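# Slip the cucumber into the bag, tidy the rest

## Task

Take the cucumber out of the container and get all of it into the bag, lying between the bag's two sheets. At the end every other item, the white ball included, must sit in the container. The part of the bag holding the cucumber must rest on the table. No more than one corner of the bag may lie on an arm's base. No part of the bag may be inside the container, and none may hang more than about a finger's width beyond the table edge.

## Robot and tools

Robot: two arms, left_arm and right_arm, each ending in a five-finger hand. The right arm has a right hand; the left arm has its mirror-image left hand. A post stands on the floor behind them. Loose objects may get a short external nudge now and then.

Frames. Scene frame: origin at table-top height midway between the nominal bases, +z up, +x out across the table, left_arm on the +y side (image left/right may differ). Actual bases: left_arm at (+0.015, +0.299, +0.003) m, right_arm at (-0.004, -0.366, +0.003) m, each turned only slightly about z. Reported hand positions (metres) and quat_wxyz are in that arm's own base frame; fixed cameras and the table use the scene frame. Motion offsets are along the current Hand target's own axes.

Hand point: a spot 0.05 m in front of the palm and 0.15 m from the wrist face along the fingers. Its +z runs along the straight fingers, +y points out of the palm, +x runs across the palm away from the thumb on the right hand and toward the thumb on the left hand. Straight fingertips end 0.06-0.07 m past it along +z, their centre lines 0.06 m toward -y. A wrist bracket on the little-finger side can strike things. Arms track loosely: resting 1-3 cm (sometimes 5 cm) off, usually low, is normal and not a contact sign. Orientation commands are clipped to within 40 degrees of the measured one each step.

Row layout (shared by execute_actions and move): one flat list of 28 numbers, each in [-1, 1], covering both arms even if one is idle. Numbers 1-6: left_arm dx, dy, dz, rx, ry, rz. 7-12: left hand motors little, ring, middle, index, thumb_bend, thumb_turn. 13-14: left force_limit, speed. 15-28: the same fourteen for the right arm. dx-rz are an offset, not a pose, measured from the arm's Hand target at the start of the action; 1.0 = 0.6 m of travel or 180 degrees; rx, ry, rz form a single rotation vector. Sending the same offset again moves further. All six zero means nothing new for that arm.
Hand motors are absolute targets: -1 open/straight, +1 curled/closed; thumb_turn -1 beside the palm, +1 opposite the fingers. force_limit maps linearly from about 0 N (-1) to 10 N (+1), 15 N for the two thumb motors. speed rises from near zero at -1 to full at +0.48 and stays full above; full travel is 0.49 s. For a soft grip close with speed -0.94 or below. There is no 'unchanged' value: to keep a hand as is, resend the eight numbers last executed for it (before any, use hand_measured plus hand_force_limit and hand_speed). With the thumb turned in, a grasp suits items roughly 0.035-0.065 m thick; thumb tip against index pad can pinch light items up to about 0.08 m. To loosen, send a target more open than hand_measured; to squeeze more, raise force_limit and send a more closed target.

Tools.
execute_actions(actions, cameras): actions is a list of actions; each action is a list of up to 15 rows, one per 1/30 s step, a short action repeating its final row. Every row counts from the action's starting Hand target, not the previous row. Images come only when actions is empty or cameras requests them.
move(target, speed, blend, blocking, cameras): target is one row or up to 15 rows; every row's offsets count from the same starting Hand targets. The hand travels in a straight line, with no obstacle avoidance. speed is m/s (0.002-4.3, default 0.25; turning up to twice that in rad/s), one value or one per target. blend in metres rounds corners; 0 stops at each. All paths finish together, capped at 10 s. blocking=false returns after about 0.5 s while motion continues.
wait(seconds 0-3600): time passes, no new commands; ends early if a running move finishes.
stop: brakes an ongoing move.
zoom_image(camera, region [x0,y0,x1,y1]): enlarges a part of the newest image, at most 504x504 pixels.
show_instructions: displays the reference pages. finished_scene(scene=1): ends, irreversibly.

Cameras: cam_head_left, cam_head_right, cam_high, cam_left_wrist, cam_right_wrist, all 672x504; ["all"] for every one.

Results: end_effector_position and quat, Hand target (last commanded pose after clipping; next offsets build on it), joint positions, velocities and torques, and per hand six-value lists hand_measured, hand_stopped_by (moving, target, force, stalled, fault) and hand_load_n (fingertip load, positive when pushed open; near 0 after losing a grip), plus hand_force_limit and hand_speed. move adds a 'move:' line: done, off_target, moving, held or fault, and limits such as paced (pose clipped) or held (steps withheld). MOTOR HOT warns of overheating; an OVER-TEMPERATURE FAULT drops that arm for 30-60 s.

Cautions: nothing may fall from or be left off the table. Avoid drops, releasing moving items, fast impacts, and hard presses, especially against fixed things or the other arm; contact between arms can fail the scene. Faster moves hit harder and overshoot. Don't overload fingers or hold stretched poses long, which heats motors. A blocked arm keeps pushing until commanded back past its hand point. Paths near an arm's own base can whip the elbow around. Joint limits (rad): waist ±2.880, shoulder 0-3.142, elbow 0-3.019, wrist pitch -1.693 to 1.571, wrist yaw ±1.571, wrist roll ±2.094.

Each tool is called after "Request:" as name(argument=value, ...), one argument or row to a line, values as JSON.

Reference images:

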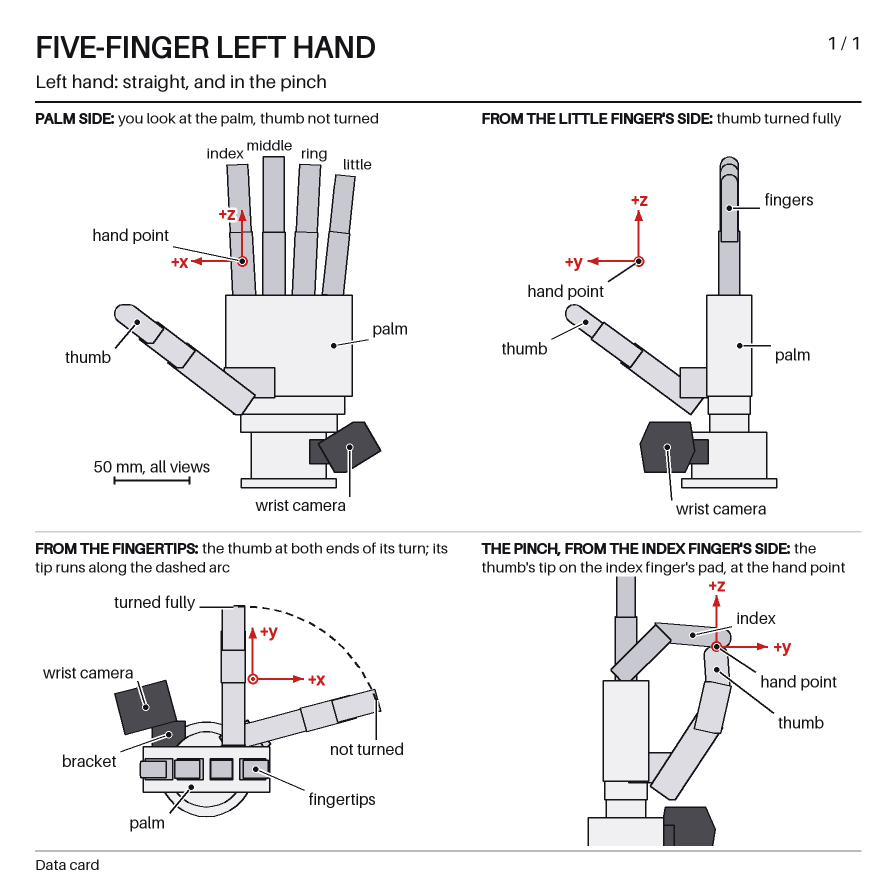

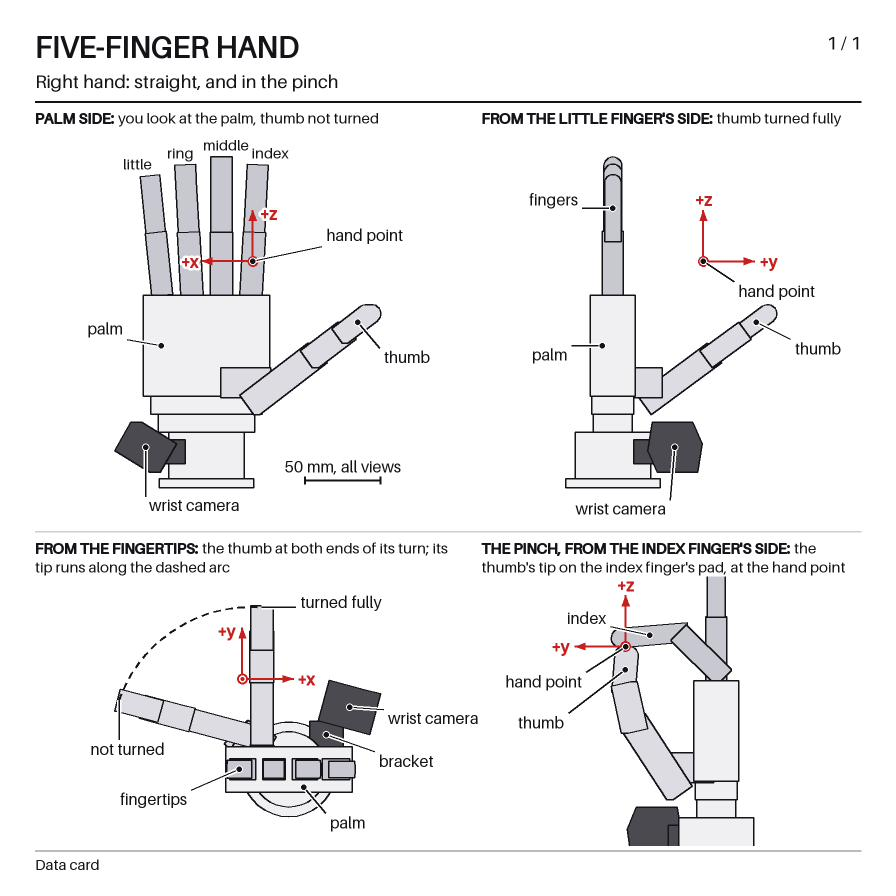

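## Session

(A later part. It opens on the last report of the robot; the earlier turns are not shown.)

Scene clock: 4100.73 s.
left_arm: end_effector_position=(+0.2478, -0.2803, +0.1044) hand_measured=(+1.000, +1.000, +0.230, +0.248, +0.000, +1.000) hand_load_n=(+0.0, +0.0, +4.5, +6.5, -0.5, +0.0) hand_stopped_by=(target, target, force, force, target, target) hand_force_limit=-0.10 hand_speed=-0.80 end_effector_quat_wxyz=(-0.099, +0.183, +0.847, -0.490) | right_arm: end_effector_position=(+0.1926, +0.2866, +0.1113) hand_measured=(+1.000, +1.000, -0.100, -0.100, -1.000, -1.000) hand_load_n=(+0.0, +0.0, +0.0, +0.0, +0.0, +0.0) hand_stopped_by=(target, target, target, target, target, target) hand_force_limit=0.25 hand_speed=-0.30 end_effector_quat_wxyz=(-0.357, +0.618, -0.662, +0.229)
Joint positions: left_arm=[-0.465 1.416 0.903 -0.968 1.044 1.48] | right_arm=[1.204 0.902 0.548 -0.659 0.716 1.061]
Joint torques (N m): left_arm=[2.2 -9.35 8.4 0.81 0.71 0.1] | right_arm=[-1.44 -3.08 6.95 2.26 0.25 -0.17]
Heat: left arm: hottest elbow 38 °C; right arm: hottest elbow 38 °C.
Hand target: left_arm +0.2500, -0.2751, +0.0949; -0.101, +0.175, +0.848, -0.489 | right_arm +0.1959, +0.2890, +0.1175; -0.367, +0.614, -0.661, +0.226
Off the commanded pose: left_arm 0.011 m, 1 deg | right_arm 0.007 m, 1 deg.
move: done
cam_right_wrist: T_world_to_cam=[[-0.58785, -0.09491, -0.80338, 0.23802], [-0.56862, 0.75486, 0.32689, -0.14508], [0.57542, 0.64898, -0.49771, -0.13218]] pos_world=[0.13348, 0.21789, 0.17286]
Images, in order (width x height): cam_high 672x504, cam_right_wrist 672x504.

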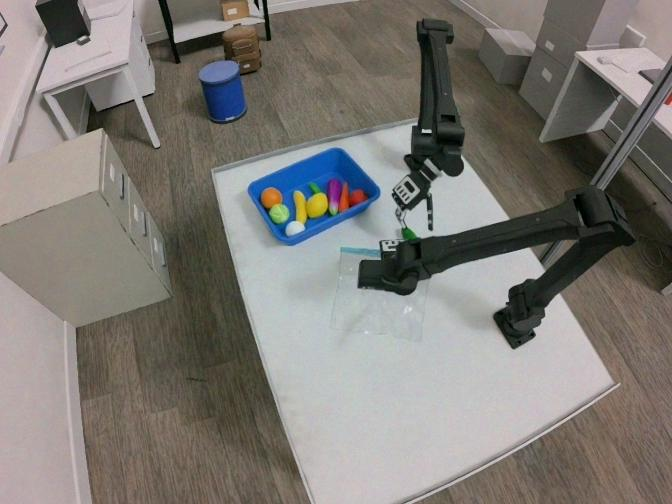

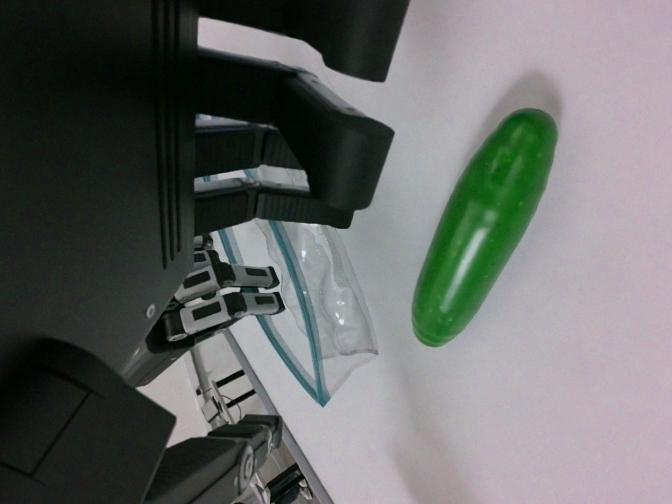

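Request:
execute_actions(
  actions=[],
  cameras=["cam_head_left","cam_head_right","cam_high","cam_left_wrist","cam_right_wrist"],
)

Request:
zoom_image(
  camera="cam_head_left",
  region=[300, 260, 420, 350],
)

Request:
zoom_image(
  camera="cam_head_right",
  region=[300, 260, 420, 350],
)

Request:
zoom_image(
  camera="cam_high",
  region=[320, 220, 460, 350],
)

Request:
zoom_image(
  camera="cam_left_wrist",
  region=[0, 0, 504, 504],
)

Scene clock: 4174.40 s.
left_arm: end_effector_position=(+0.2478, -0.2803, +0.1044) hand_measured=(+1.000, +1.000, +0.230, +0.248, +0.000, +1.000) hand_load_n=(+0.0, +0.0, +5.0, +7.0, +0.0, +0.0) hand_stopped_by=(target, target, force, force, target, target) hand_force_limit=-0.10 hand_speed=-0.80 end_effector_quat_wxyz=(-0.099, +0.183, +0.847, -0.490) | right_arm: end_effector_position=(+0.1925, +0.2866, +0.1113) hand_measured=(+1.000, +1.000, -0.100, -0.100, -1.000, -1.000) hand_load_n=(+0.0, +0.5, +0.0, +0.0, +0.0, +0.0) hand_stopped_by=(target, target, target, target, target, target) hand_force_limit=0.25 hand_speed=-0.30 end_effector_quat_wxyz=(-0.357, +0.618, -0.662, +0.229)
Joint positions: left_arm=[-0.465 1.416 0.903 -0.968 1.044 1.48] | right_arm=[1.204 0.902 0.548 -0.659 0.716 1.06]
Joint velocities: within noise
Joint torques (N m): left_arm=[1.96 -9.58 8.42 0.83 0.73 0.1] | right_arm=[-1.67 -3.19 6.93 2.29 0.24 -0.13]
Heat: left arm: hottest elbow 38 °C; right arm: hottest elbow 39 °C.
Hand target: left_arm +0.2500, -0.2751, +0.0949; -0.101, +0.175, +0.848, -0.489 | right_arm +0.1958, +0.2890, +0.1174; -0.367, +0.614, -0.661, +0.226
Off the commanded pose: left_arm 0.011 m, 1 deg | right_arm 0.007 m, 1 deg.
camera_calibration:
cam_left_wrist: T_world_to_cam=[[-0.38685, -0.34105, 0.85676, -0.09355], [-0.56153, 0.8241, 0.0745, 0.36637], [-0.73146, -0.45227, -0.51031, 0.22377]] pos_world=[0.33322, -0.23262, 0.16705]
cam_right_wrist: T_world_to_cam=[[-0.58768, -0.09563, -0.80342, 0.23815], [-0.56901, 0.75478, 0.32638, -0.14485], [0.5752, 0.64897, -0.49799, -0.13203]] pos_world=[0.13348, 0.21779, 0.17286]

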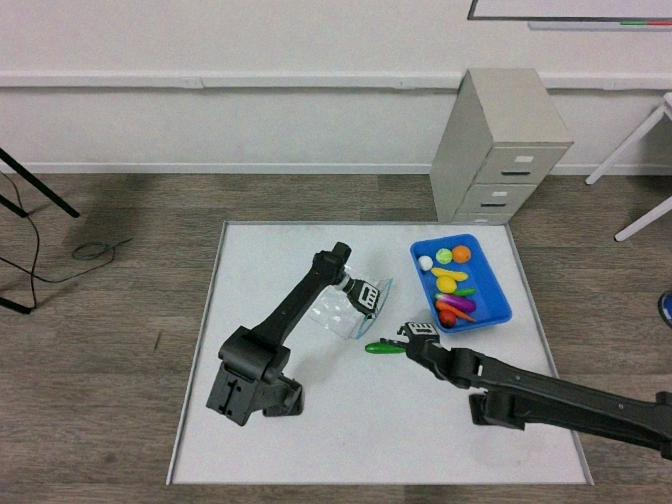

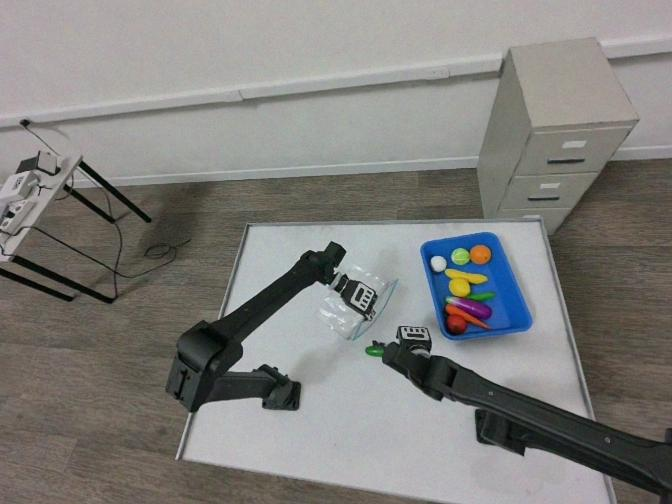

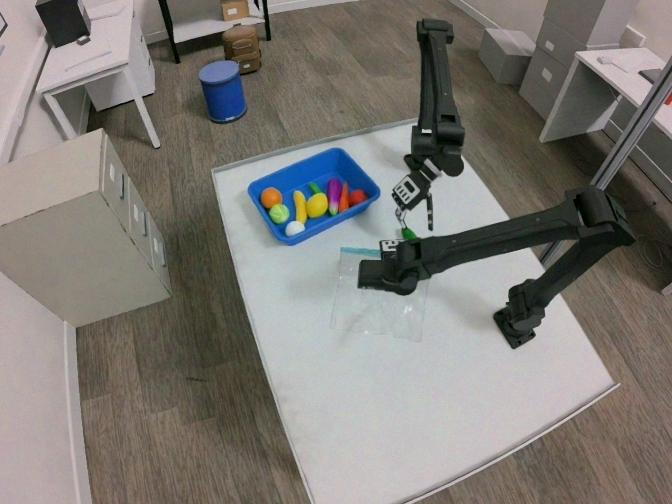

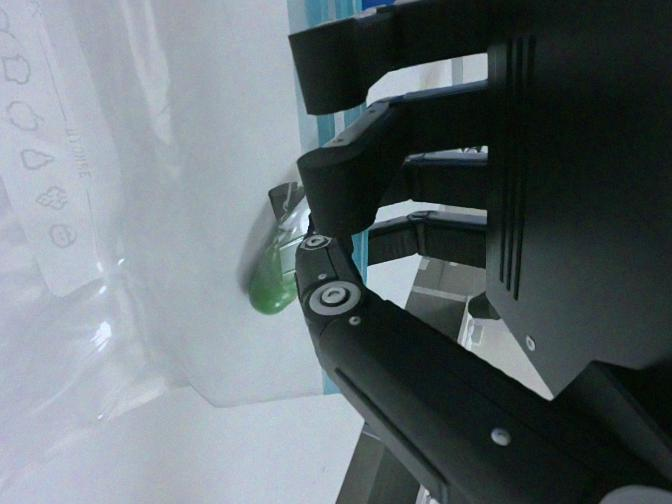

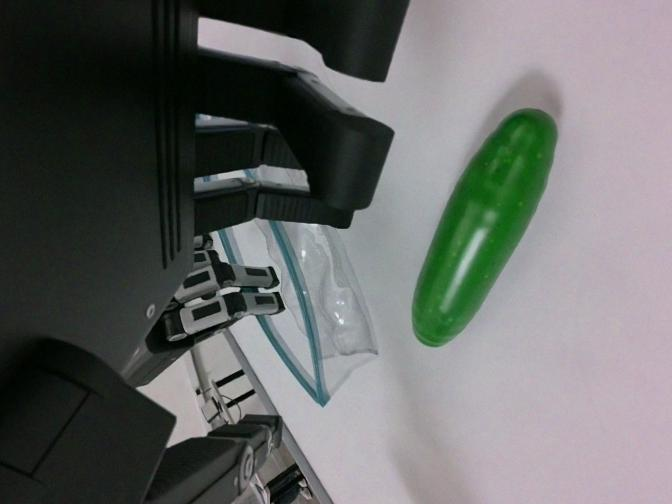

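Scaled by 4.200.

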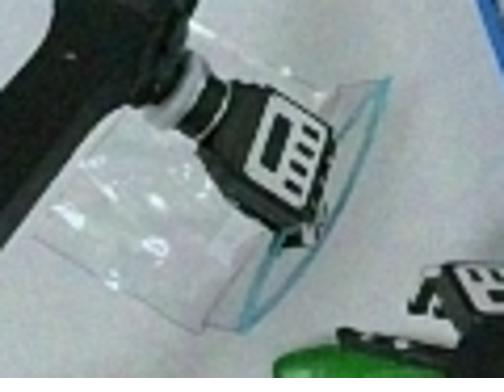

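Scaled by 4.200.

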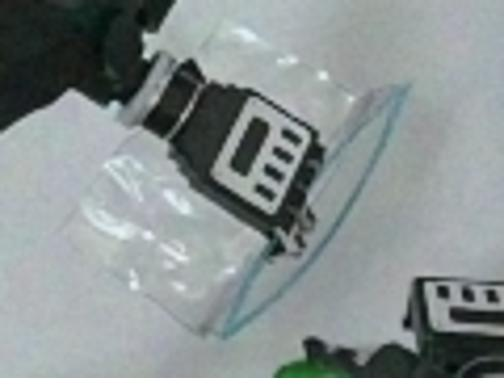

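Scaled by 3.600.

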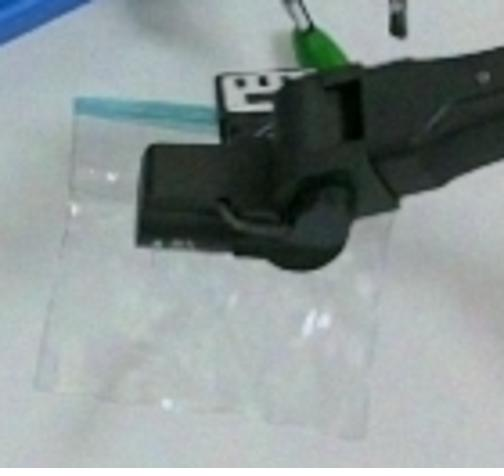

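Scaled by 1.000.

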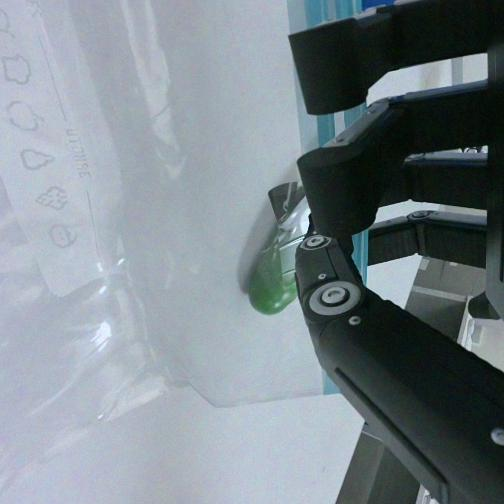

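Request:
move(
  target=[
    [0,0,0,0,0,0,1,1,0.4,0.4,0.0,1,-0.1,-0.8,0,0,0.0001,0,0,0,1,1,-0.1,-0.1,-0.65,1,0.25,-0.3],
    [0,0,0,0,0,0,1,1,0.4,0.4,0.0,1,-0.1,-0.8,0.0158,0.0605,0.0552,0,0,0,1,1,-0.1,-0.1,-0.65,1,0.25,-0.3],
  ],
  speed=0.1,
  cameras=["cam_right_wrist"],
)

Scene clock: 4243.20 s.
left_arm: end_effector_position=(+0.2478, -0.2803, +0.1044) hand_measured=(+1.000, +1.000, +0.230, +0.248, +0.000, +1.000) hand_load_n=(+0.0, +0.0, +4.5, +6.5, +0.0, -0.5) hand_stopped_by=(target, target, force, force, target, target) hand_force_limit=-0.10 hand_speed=-0.80 end_effector_quat_wxyz=(-0.099, +0.183, +0.847, -0.490) | right_arm: end_effector_position=(+0.1947, +0.2878, +0.0674) hand_measured=(+1.000, +1.000, -0.100, -0.100, -0.650, +1.000) hand_load_n=(+0.0, +0.0, +0.0, +0.0, +0.0, +0.0) hand_stopped_by=(target, target, target, target, target, target) hand_force_limit=0.25 hand_speed=-0.30 end_effector_quat_wxyz=(-0.365, +0.613, -0.663, +0.225)
Joint positions: left_arm=[-0.465 1.416 0.903 -0.968 1.044 1.48] | right_arm=[1.197 0.974 0.449 -0.464 0.712 1.053]
Joint torques (N m): left_arm=[1.9 -9.35 8.46 0.73 0.7 0.08] | right_arm=[-1.85 -1.9 6.5 2.28 0.22 -0.12]
Heat: left arm: hottest elbow 38 °C; right arm: hottest elbow 39 °C.
Hand target: left_arm +0.2500, -0.2751, +0.0949; -0.101, +0.175, +0.848, -0.489 | right_arm +0.1980, +0.2899, +0.0675; -0.367, +0.614, -0.661, +0.226
Off the commanded pose: left_arm 0.011 m, 1 deg | right_arm 0.004 m, 0 deg.
move: done
cam_right_wrist: T_world_to_cam=[[-0.58221, -0.08028, -0.80907, 0.1992], [-0.57095, 0.74883, 0.33656, -0.12884], [0.57883, 0.65788, -0.48181, -0.16027]] pos_world=[0.13519, 0.21791, 0.12731]

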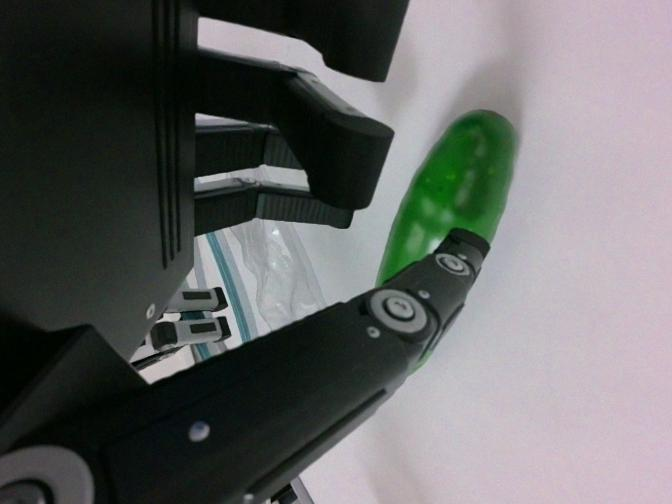

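Request:
move(
  target=[0,0,0,0,0,0,1,1,0.4,0.4,0.0,1,-0.1,-0.8,0.0096,0.0371,0.0322,0,0,0,1,1,-0.1,-0.1,-0.65,1,0.25,-0.3],
  speed=0.05,
  cameras=["cam_right_wrist"],
)

Scene clock: 4250.97 s.
left_arm: end_effector_position=(+0.2478, -0.2803, +0.1044) hand_measured=(+1.000, +1.000, +0.230, +0.248, +0.000, +1.000) hand_load_n=(+0.0, +0.0, +4.5, +6.5, +0.0, +0.0) hand_stopped_by=(target, target, force, force, target, target) hand_force_limit=-0.10 hand_speed=-0.80 end_effector_quat_wxyz=(-0.099, +0.183, +0.847, -0.490) | right_arm: end_effector_position=(+0.1954, +0.2889, +0.0381) hand_measured=(+1.000, +1.000, -0.100, -0.100, -0.650, +1.000) hand_load_n=(+0.0, +0.0, +0.0, +0.0, +0.0, +0.0) hand_stopped_by=(target, target, target, target, target, target) hand_force_limit=0.25 hand_speed=-0.30 end_effector_quat_wxyz=(-0.365, +0.613, -0.663, +0.225)
Joint positions: left_arm=[-0.465 1.416 0.903 -0.968 1.044 1.48] | right_arm=[1.196 1.053 0.4 -0.333 0.711 1.051]
Joint torques (N m): left_arm=[2.2 -9.47 8.42 0.7 0.72 0.1] | right_arm=[-1.85 -2.26 5.96 2.26 0.22 -0.15]
Heat: left arm: hottest elbow 38 °C; right arm: hottest elbow 39 °C.
Hand target: left_arm +0.2500, -0.2751, +0.0949; -0.101, +0.175, +0.848, -0.489 | right_arm +0.1984, +0.2903, +0.0374; -0.367, +0.614, -0.661, +0.226
Off the commanded pose: left_arm 0.011 m, 1 deg | right_arm 0.003 m, 0 deg.
move: done
cam_right_wrist: T_world_to_cam=[[-0.58187, -0.07939, -0.80939, 0.17571], [-0.57125, 0.74828, 0.33728, -0.11928], [0.57887, 0.65862, -0.48075, -0.17583]] pos_world=[0.13589, 0.21901, 0.09791]

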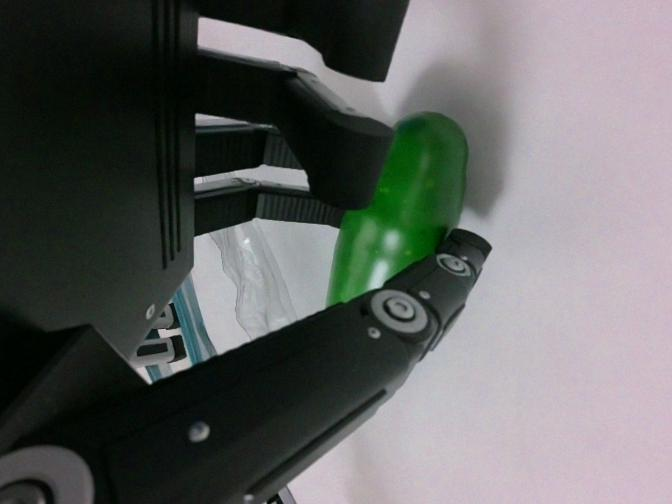

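Request:
move(
  target=[0,0,0,0,0,0,1,1,0.4,0.4,0.0,1,-0.1,-0.8,0,0,0,0,0,0,1,1,0.45,0.4,-0.2,1,-0.5,-0.9],
  speed=0.05,
  cameras=["cam_right_wrist"],
)

Scene clock: 4261.33 s.
left_arm: end_effector_position=(+0.2478, -0.2803, +0.1044) hand_measured=(+1.000, +1.000, +0.230, +0.248, +0.000, +1.000) hand_load_n=(+0.0, +0.0, +4.5, +6.5, +0.0, +0.0) hand_stopped_by=(target, target, force, force, target, target) hand_force_limit=-0.10 hand_speed=-0.80 end_effector_quat_wxyz=(-0.099, +0.183, +0.847, -0.490) | right_arm: end_effector_position=(+0.1954, +0.2889, +0.0381) hand_measured=(+1.000, +1.000, +0.028, +0.020, -0.592, +1.000) hand_load_n=(+0.0, +0.0, +3.5, +2.5, +5.5, -0.5) hand_stopped_by=(target, target, force, force, force, target) hand_force_limit=-0.50 hand_speed=-0.90 end_effector_quat_wxyz=(-0.365, +0.614, -0.663, +0.225)
Joint positions: left_arm=[-0.465 1.416 0.903 -0.968 1.044 1.48] | right_arm=[1.196 1.053 0.4 -0.333 0.711 1.051]
Joint torques (N m): left_arm=[1.96 -9.47 8.43 0.76 0.71 0.09] | right_arm=[-1.67 -2.32 5.96 2.36 0.24 -0.16]
Heat: left arm: hottest elbow 38 °C; right arm: hottest elbow 38 °C.
Hand target: left_arm +0.2500, -0.2751, +0.0949; -0.101, +0.175, +0.848, -0.489 | right_arm +0.1984, +0.2903, +0.0374; -0.367, +0.614, -0.661, +0.226
Off the commanded pose: left_arm 0.011 m, 1 deg | right_arm 0.003 m, 0 deg.
move: done
cam_right_wrist: T_world_to_cam=[[-0.58189, -0.0802, -0.8093, 0.17587], [-0.57176, 0.74803, 0.33697, -0.11905], [0.57835, 0.65881, -0.48113, -0.1757]] pos_world=[0.13589, 0.21891, 0.09791]

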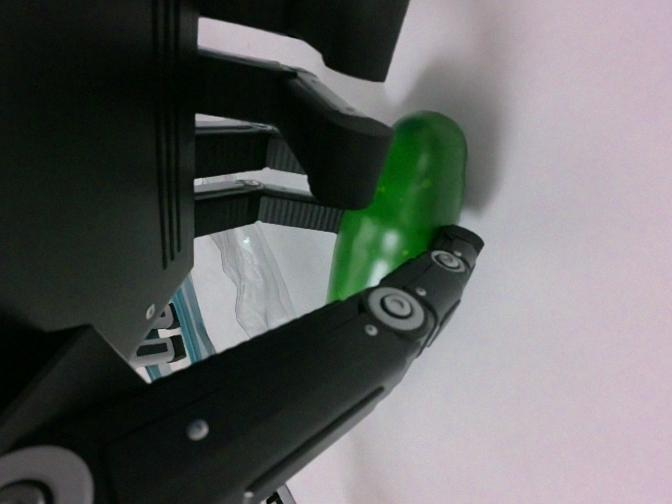

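Request:
move(
  target=[0,0,0,0,0,0,1,1,0.4,0.4,0.0,1,-0.1,-0.8,0,0,0,0,0,0,1,1,0.5,0.5,-0.1,1,0.25,-0.9],
  speed=0.05,
  cameras=["cam_right_wrist"],
)

Scene clock: 4271.63 s.
left_arm: end_effector_position=(+0.2478, -0.2803, +0.1044) hand_measured=(+1.000, +1.000, +0.230, +0.248, +0.000, +1.000) hand_load_n=(+0.0, +0.0, +4.5, +6.5, +0.0, +0.0) hand_stopped_by=(target, target, force, force, target, target) hand_force_limit=-0.10 hand_speed=-0.80 end_effector_quat_wxyz=(-0.099, +0.183, +0.847, -0.490) | right_arm: end_effector_position=(+0.1953, +0.2888, +0.0379) hand_measured=(+1.000, +1.000, +0.054, +0.054, -0.586, +1.000) hand_load_n=(+0.0, +0.0, +6.0, +6.5, +10.5, -1.0) hand_stopped_by=(target, target, force, force, force, target) hand_force_limit=0.25 hand_speed=-0.90 end_effector_quat_wxyz=(-0.365, +0.614, -0.663, +0.225)
Joint positions: left_arm=[-0.465 1.416 0.903 -0.968 1.044 1.48] | right_arm=[1.196 1.053 0.4 -0.333 0.711 1.05]
Joint torques (N m): left_arm=[2.2 -9.41 8.4 0.7 0.7 0.08] | right_arm=[-1.9 -2.32 5.87 2.3 0.24 -0.14]
Heat: left arm: hottest elbow 38 °C; right arm: hottest elbow 37 °C.
Hand target: left_arm +0.2500, -0.2751, +0.0949; -0.101, +0.175, +0.848, -0.489 | right_arm +0.1984, +0.2903, +0.0374; -0.367, +0.614, -0.661, +0.226
Off the commanded pose: left_arm 0.011 m, 1 deg | right_arm 0.003 m, 0 deg.
move: done
cam_right_wrist: T_world_to_cam=[[-0.58198, -0.08084, -0.80917, 0.17593], [-0.57187, 0.74812, 0.33657, -0.11898], [0.57815, 0.65862, -0.48162, -0.17564]] pos_world=[0.13589, 0.21891, 0.09781]

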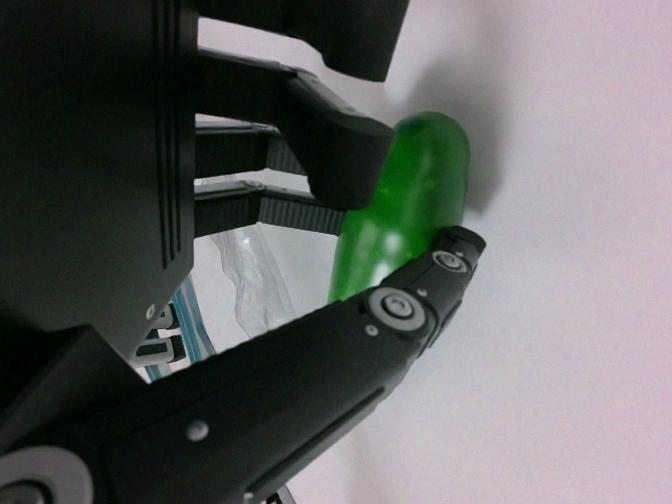

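Request:
move(
  target=[0,0,0,0,0,0,1,1,0.4,0.4,0.0,1,-0.1,-0.8,-0.0277,-0.0999,-0.0839,0,0,0,1,1,0.5,0.5,-0.1,1,0.25,-0.9],
  speed=0.08,
  cameras=["cam_right_wrist","cam_head_left","cam_high","cam_left_wrist"],
)

Scene clock: 4279.90 s.
left_arm: end_effector_position=(+0.2478, -0.2803, +0.1044) hand_measured=(+1.000, +1.000, +0.230, +0.248, +0.000, +1.000) hand_load_n=(+0.0, +0.0, +5.0, +6.5, -0.5, +0.0) hand_stopped_by=(target, target, force, force, target, target) hand_force_limit=-0.10 hand_speed=-0.80 end_effector_quat_wxyz=(-0.099, +0.183, +0.847, -0.490) | right_arm: end_effector_position=(+0.1921, +0.2792, +0.0951) hand_measured=(+1.000, +1.000, +0.054, +0.054, -0.586, +1.000) hand_load_n=(+0.0, +0.0, +5.5, +6.0, +10.5, -1.0) hand_stopped_by=(target, target, force, force, force, target) hand_force_limit=0.25 hand_speed=-0.90 end_effector_quat_wxyz=(-0.351, +0.622, -0.661, +0.232)
Joint positions: left_arm=[-0.465 1.416 0.903 -0.968 1.044 1.48] | right_arm=[1.194 0.907 0.51 -0.622 0.71 1.045]
Joint torques (N m): left_arm=[2.14 -9.52 8.34 0.77 0.72 0.07] | right_arm=[-1.61 -3.14 9.54 1.17 0.29 -0.07]
Heat: left arm: hottest elbow 38 °C; right arm: hottest elbow 37 °C.
Hand target: left_arm +0.2500, -0.2751, +0.0949; -0.101, +0.175, +0.848, -0.489 | right_arm +0.1983, +0.2905, +0.1175; -0.367, +0.614, -0.661, +0.226
Off the commanded pose: left_arm 0.011 m, 1 deg | right_arm 0.026 m, 2 deg.
move: off_target (right_arm)
cam_left_wrist: T_world_to_cam=[[-0.38685, -0.34105, 0.85676, -0.09355], [-0.56153, 0.8241, 0.0745, 0.36637], [-0.73146, -0.45227, -0.51031, 0.22377]] pos_world=[0.33322, -0.23262, 0.16705]
cam_right_wrist: T_world_to_cam=[[-0.5917, -0.10904, -0.79875, 0.22829], [-0.56902, 0.75836, 0.31799, -0.13447], [0.57106, 0.64266, -0.51077, -0.13135]] pos_world=[0.13357, 0.21128, 0.15802]
Images, in order (width x height): cam_head_left 672x504, cam_high 672x504, cam_left_wrist 672x504, cam_right_wrist 672x504.

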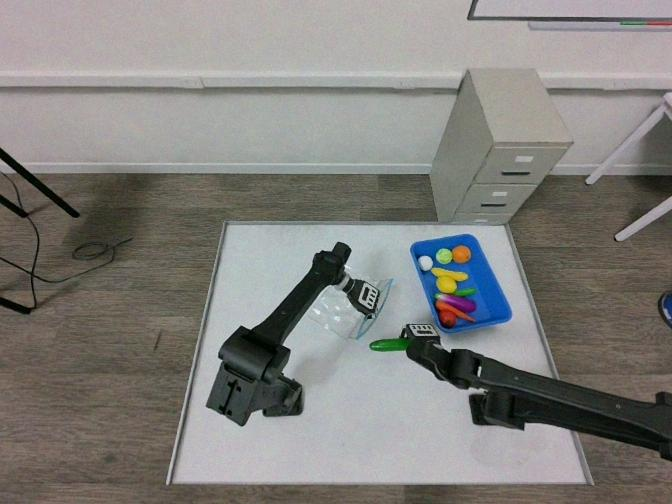

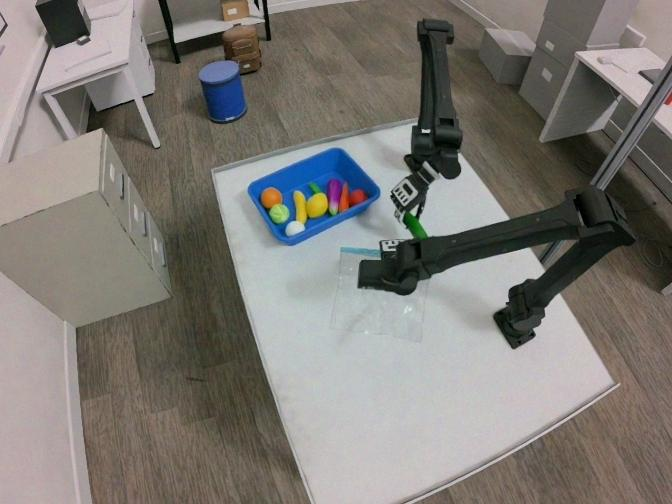

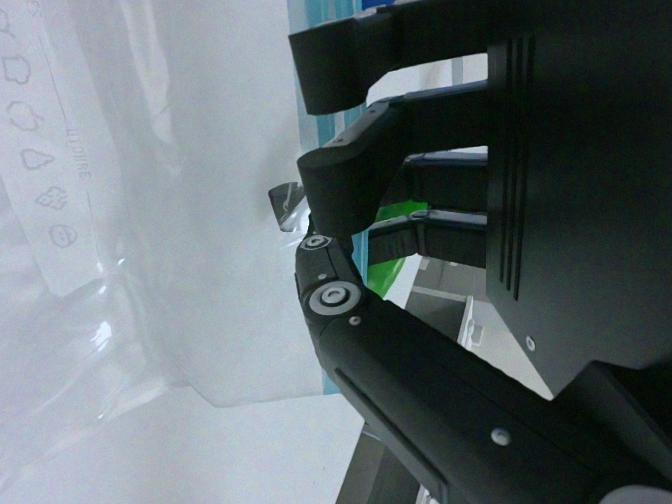

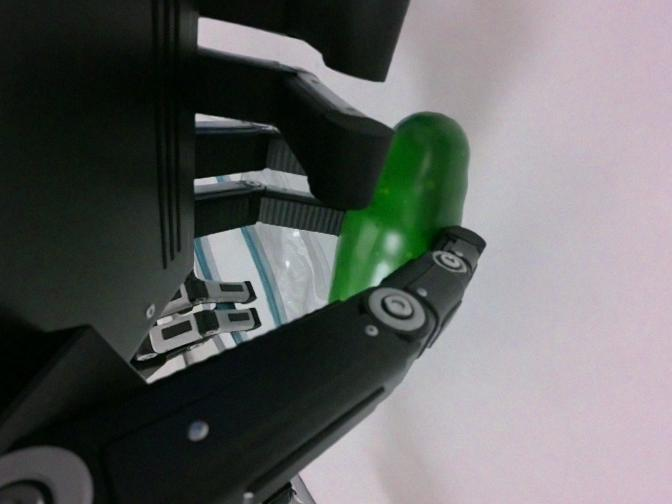

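Request:
move(
  target=[0,0.0433,0.025,0,0,0,1,1,0.4,0.4,0.0,1,-0.1,-0.8,0,0,0,0,0,0,1,1,0.5,0.5,-0.1,1,0.25,-0.9],
  speed=0.04,
  cameras=["cam_right_wrist","cam_head_left","cam_left_wrist"],
)

Scene clock: 4331.07 s.
left_arm: end_effector_position=(+0.2487, -0.2808, +0.0748) hand_measured=(+1.000, +1.000, +0.230, +0.248, +0.000, +1.000) hand_load_n=(+0.0, +0.0, +5.0, +6.5, +0.0, -0.5) hand_stopped_by=(target, target, force, force, target, target) hand_force_limit=-0.10 hand_speed=-0.80 end_effector_quat_wxyz=(-0.099, +0.183, +0.847, -0.490) | right_arm: end_effector_position=(+0.1921, +0.2791, +0.0950) hand_measured=(+1.000, +1.000, +0.054, +0.054, -0.586, +1.000) hand_load_n=(+0.0, +0.0, +5.5, +6.5, +10.5, -1.0) hand_stopped_by=(target, target, force, force, force, target) hand_force_limit=0.25 hand_speed=-0.90 end_effector_quat_wxyz=(-0.351, +0.622, -0.661, +0.232)
Joint positions: left_arm=[-0.465 1.464 0.863 -0.878 1.044 1.48] | right_arm=[1.194 0.907 0.51 -0.623 0.71 1.045]
Joint torques (N m): left_arm=[2.02 -9.76 7.75 0.76 0.71 0.08] | right_arm=[-1.67 -3.02 9.57 1.06 0.28 -0.09]
Heat: left arm: hottest elbow 38 °C; right arm: hottest elbow 42 °C.
Hand target: left_arm +0.2500, -0.2750, +0.0650; -0.101, +0.175, +0.848, -0.489 | right_arm +0.1983, +0.2905, +0.1175; -0.367, +0.614, -0.661, +0.226
Off the commanded pose: left_arm 0.011 m, 1 deg | right_arm 0.026 m, 2 deg.
move: off_target (left_arm)
cam_left_wrist: T_world_to_cam=[[-0.38806, -0.3404, 0.85647, -0.06751], [-0.56162, 0.82416, 0.07309, 0.36959], [-0.73074, -0.45265, -0.511, 0.20889]] pos_world=[0.33402, -0.23302, 0.13755]
cam_right_wrist: T_world_to_cam=[[-0.5918, -0.10936, -0.79863, 0.22829], [-0.569, 0.75846, 0.31778, -0.13444], [0.57098, 0.64248, -0.51108, -0.13113]] pos_world=[0.13347, 0.21118, 0.15802]
Images, in order (width x height): cam_head_left 672x504, cam_left_wrist 672x504, cam_right_wrist 672x504.

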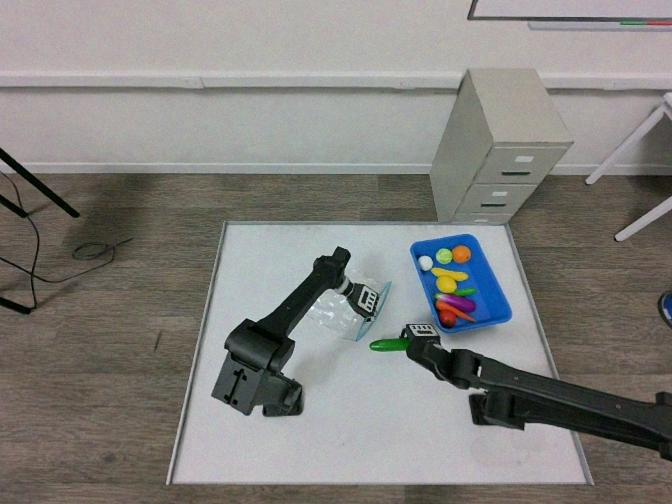

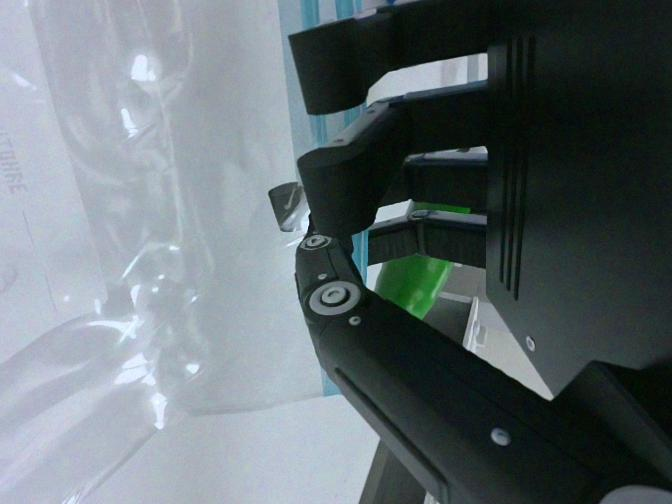

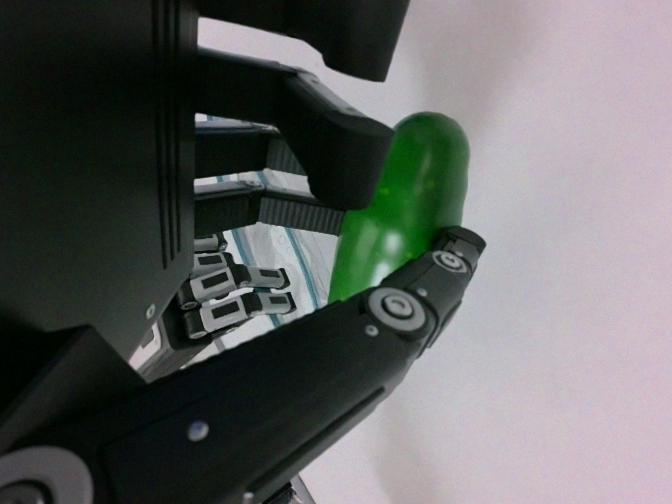

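Request:
zoom_image(
  camera="cam_right_wrist",
  region=[120, 170, 360, 370],
)

Request:
zoom_image(
  camera="cam_head_left",
  region=[300, 260, 420, 350],
)

Scaled by 2.100.

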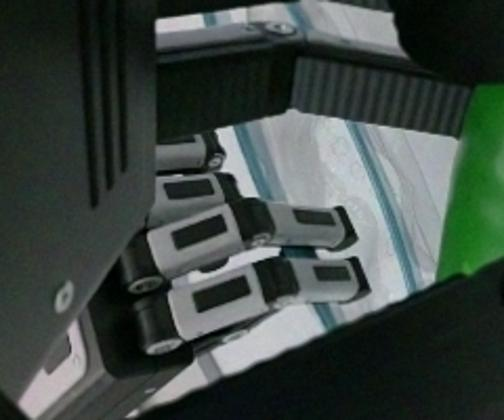

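Scaled by 4.200.

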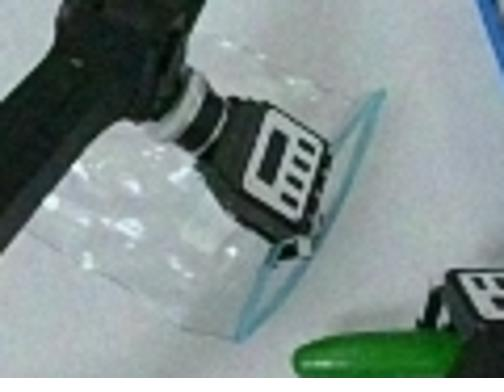

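Request:
move(
  target=[
    [0,0,0,0,0,0,1,1,0.4,0.4,0.0,1,-0.1,-0.8,0.0060,-0.0398,-0.0340,0,0,0,1,1,0.5,0.5,-0.1,1,0.25,-0.9],
    [0,0,0,0,0,0,1,1,0.4,0.4,0.0,1,-0.1,-0.8,0.1255,-0.1730,0.0787,0.0012,0.1293,-0.0504,1,1,0.5,0.5,-0.1,1,0.25,-0.9],
  ],
  speed=0.08,
  blend=0.015,
  cameras=["cam_right_wrist","cam_head_left","cam_high","cam_left_wrist"],
)

Scene clock: 4518.20 s.
left_arm: end_effector_position=(+0.2487, -0.2808, +0.0748) hand_measured=(+1.000, +1.000, +0.230, +0.248, +0.000, +1.000) hand_load_n=(+0.0, +0.0, +4.5, +6.5, +0.0, -0.5) hand_stopped_by=(target, target, force, force, target, target) hand_force_limit=-0.10 hand_speed=-0.80 end_effector_quat_wxyz=(-0.099, +0.183, +0.847, -0.490) | right_arm: end_effector_position=(+0.2934, +0.2023, +0.1350) hand_measured=(+1.000, +1.000, +0.054, +0.054, -0.586, +1.000) hand_load_n=(+0.0, +0.0, +5.5, +6.0, +10.5, -1.0) hand_stopped_by=(target, target, force, force, force, target) hand_force_limit=0.25 hand_speed=-0.90 end_effector_quat_wxyz=(+0.202, -0.608, +0.671, -0.373)
Joint positions: left_arm=[-0.465 1.464 0.863 -0.878 1.044 1.48] | right_arm=[0.874 1.068 0.757 -0.861 0.803 0.803]
Joint torques (N m): left_arm=[1.96 -9.58 7.86 0.76 0.71 0.06] | right_arm=[-1.67 -3.72 9.68 0.75 0.46 -0.14]
Heat: left arm: hottest elbow 38 °C; right arm: hottest elbow 45 °C.
Hand target: left_arm +0.2499, -0.2750, +0.0650; -0.101, +0.175, +0.848, -0.489 | right_arm +0.3032, +0.2091, +0.1500; +0.208, -0.605, +0.671, -0.375
Off the commanded pose: left_arm 0.011 m, 1 deg | right_arm 0.019 m, 1 deg.
move: off_target (right_arm)
cam_left_wrist: T_world_to_cam=[[-0.38806, -0.3404, 0.85647, -0.06751], [-0.56162, 0.82416, 0.07309, 0.36959], [-0.73074, -0.45265, -0.511, 0.20889]] pos_world=[0.33402, -0.23302, 0.13755]
cam_right_wrist: T_world_to_cam=[[-0.64651, -0.25865, -0.71772, 0.34713], [-0.39409, 0.91876, 0.02389, -0.07539], [0.65324, 0.2983, -0.69592, -0.04879]] pos_world=[0.22659, 0.17361, 0.21699]
Images, in order (width x height): cam_head_left 672x504, cam_high 672x504, cam_left_wrist 672x504, cam_right_wrist 672x504.

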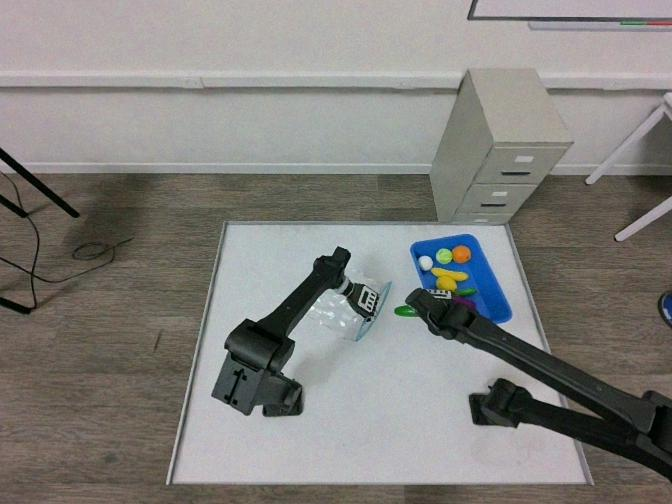

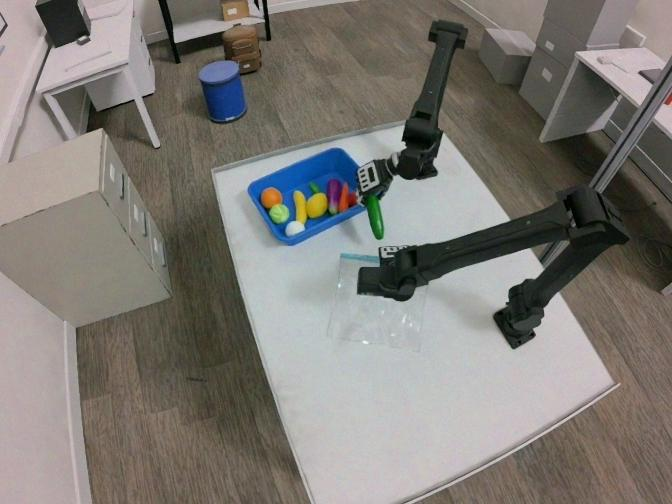

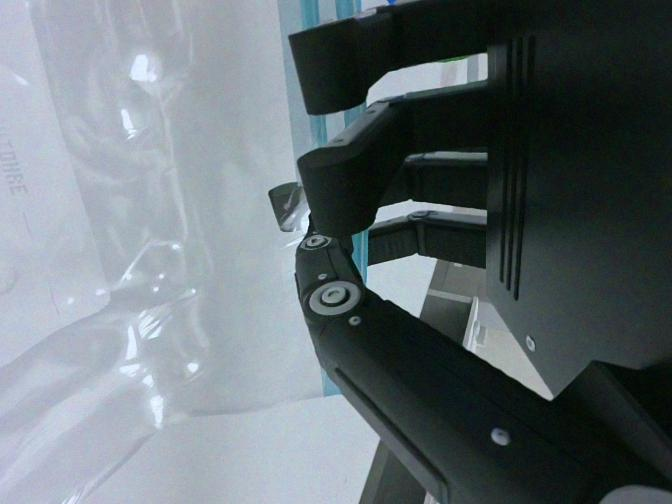

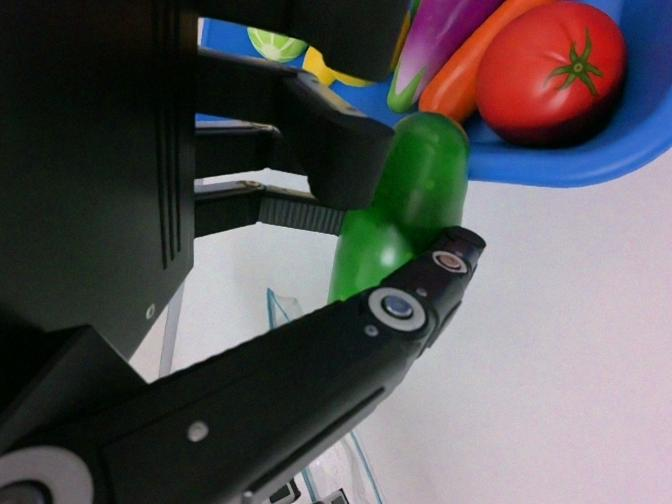

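Request:
zoom_image(
  camera="cam_right_wrist",
  region=[180, 270, 440, 504],
)

Request:
zoom_image(
  camera="cam_head_left",
  region=[320, 260, 440, 350],
)

Scaled by 1.938.

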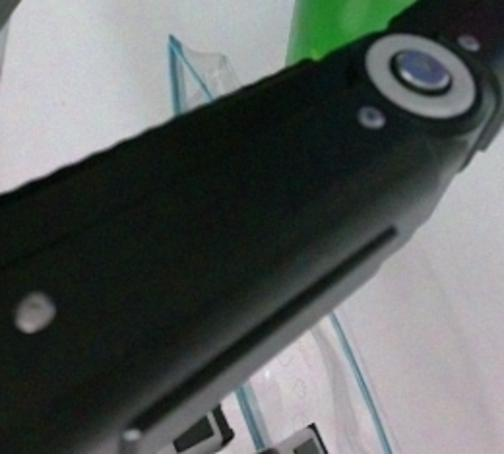

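Scaled by 4.200.

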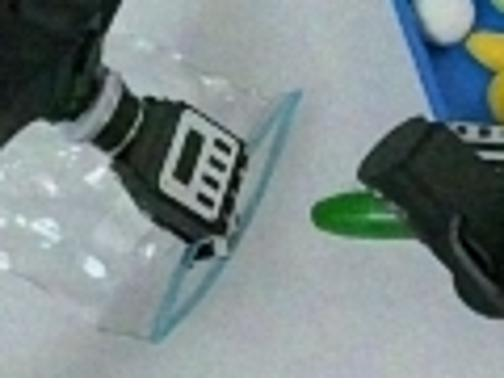

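Request:
move(
  target=[0,0,0,0,0,0,1,1,0.4,0.4,0.0,1,-0.1,-0.8,-0.0630,-0.0143,0.0052,0,0,0,1,1,0.5,0.5,-0.1,1,0.25,-0.9],
  speed=0.05,
  cameras=["cam_right_wrist","cam_head_left","cam_high","cam_left_wrist"],
)

Scene clock: 4567.53 s.
left_arm: end_effector_position=(+0.2487, -0.2808, +0.0748) hand_measured=(+1.000, +1.000, +0.230, +0.248, +0.000, +1.000) hand_load_n=(+0.0, +0.5, +5.0, +6.5, +0.0, +0.0) hand_stopped_by=(target, target, force, force, target, target) hand_force_limit=-0.10 hand_speed=-0.80 end_effector_quat_wxyz=(-0.099, +0.183, +0.847, -0.490) | right_arm: end_effector_position=(+0.3103, +0.2318, +0.1337) hand_measured=(+1.000, +1.000, +0.054, +0.054, -0.586, +1.000) hand_load_n=(+0.0, +0.0, +5.5, +6.5, +10.5, -1.0) hand_stopped_by=(target, target, force, force, force, target) hand_force_limit=0.25 hand_speed=-0.90 end_effector_quat_wxyz=(-0.195, +0.613, -0.667, +0.377)
Joint positions: left_arm=[-0.465 1.464 0.863 -0.878 1.044 1.48] | right_arm=[0.896 1.183 0.839 -0.861 0.816 0.821]
Joint torques (N m): left_arm=[2.08 -9.58 7.92 0.7 0.71 0.09] | right_arm=[-0.38 -5.13 9.43 0.75 0.48 0.07]
Heat: left arm: hottest elbow 38 °C; right arm: hottest elbow 46 °C.
Hand target: left_arm +0.2499, -0.2750, +0.0650; -0.101, +0.175, +0.848, -0.489 | right_arm +0.3179, +0.2448, +0.1478; -0.208, +0.605, -0.671, +0.375
Off the commanded pose: left_arm 0.011 m, 1 deg | right_arm 0.021 m, 2 deg.
move: off_target (right_arm)
cam_left_wrist: T_world_to_cam=[[-0.38806, -0.3404, 0.85647, -0.06751], [-0.56162, 0.82416, 0.07309, 0.36959], [-0.73074, -0.45265, -0.511, 0.20889]] pos_world=[0.33402, -0.23302, 0.13755]
cam_right_wrist: T_world_to_cam=[[-0.65, -0.27592, -0.70808, 0.3685], [-0.39841, 0.91717, 0.00833, -0.0919], [0.64713, 0.28751, -0.70609, -0.06377]] pos_world=[0.24418, 0.2043, 0.21666]
Images, in order (width x height): cam_head_left 672x504, cam_high 672x504, cam_left_wrist 672x504, cam_right_wrist 672x504.

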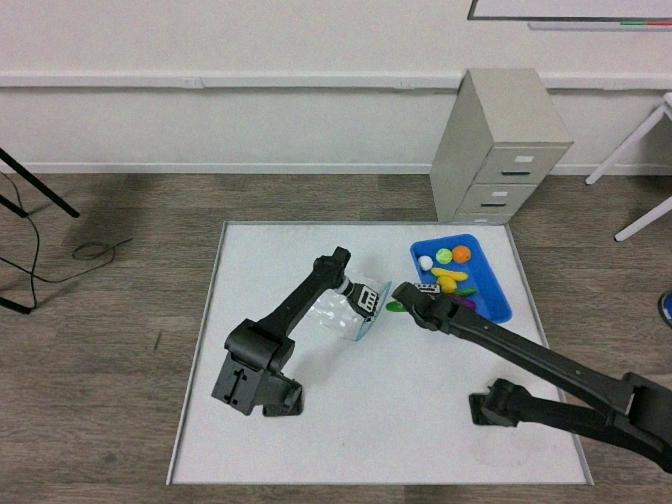

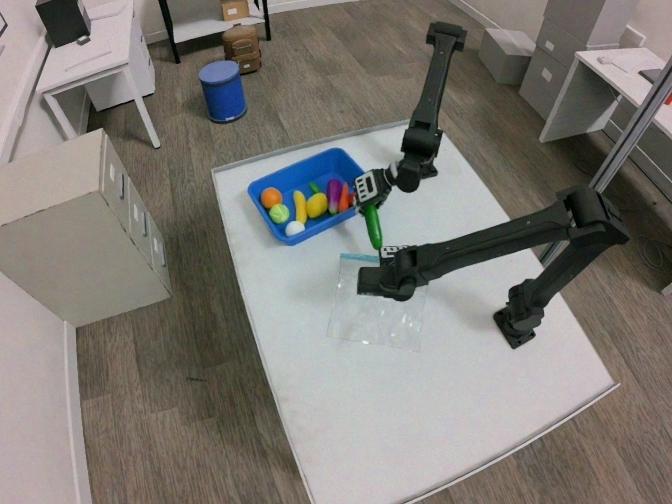

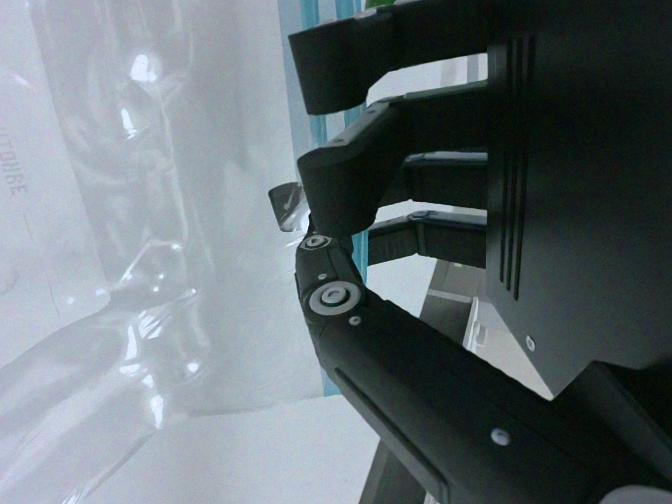

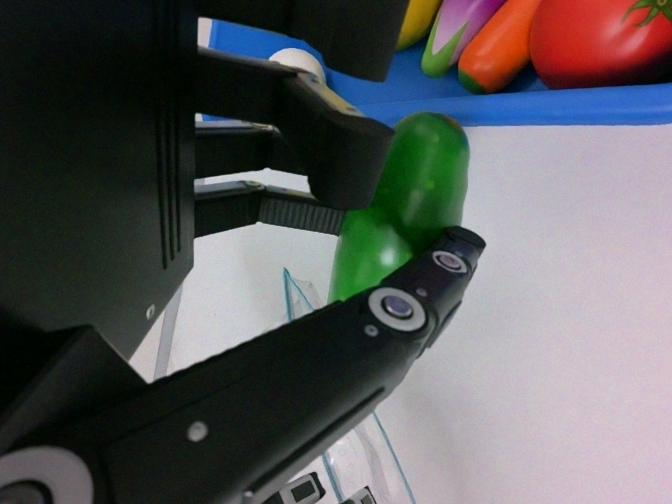

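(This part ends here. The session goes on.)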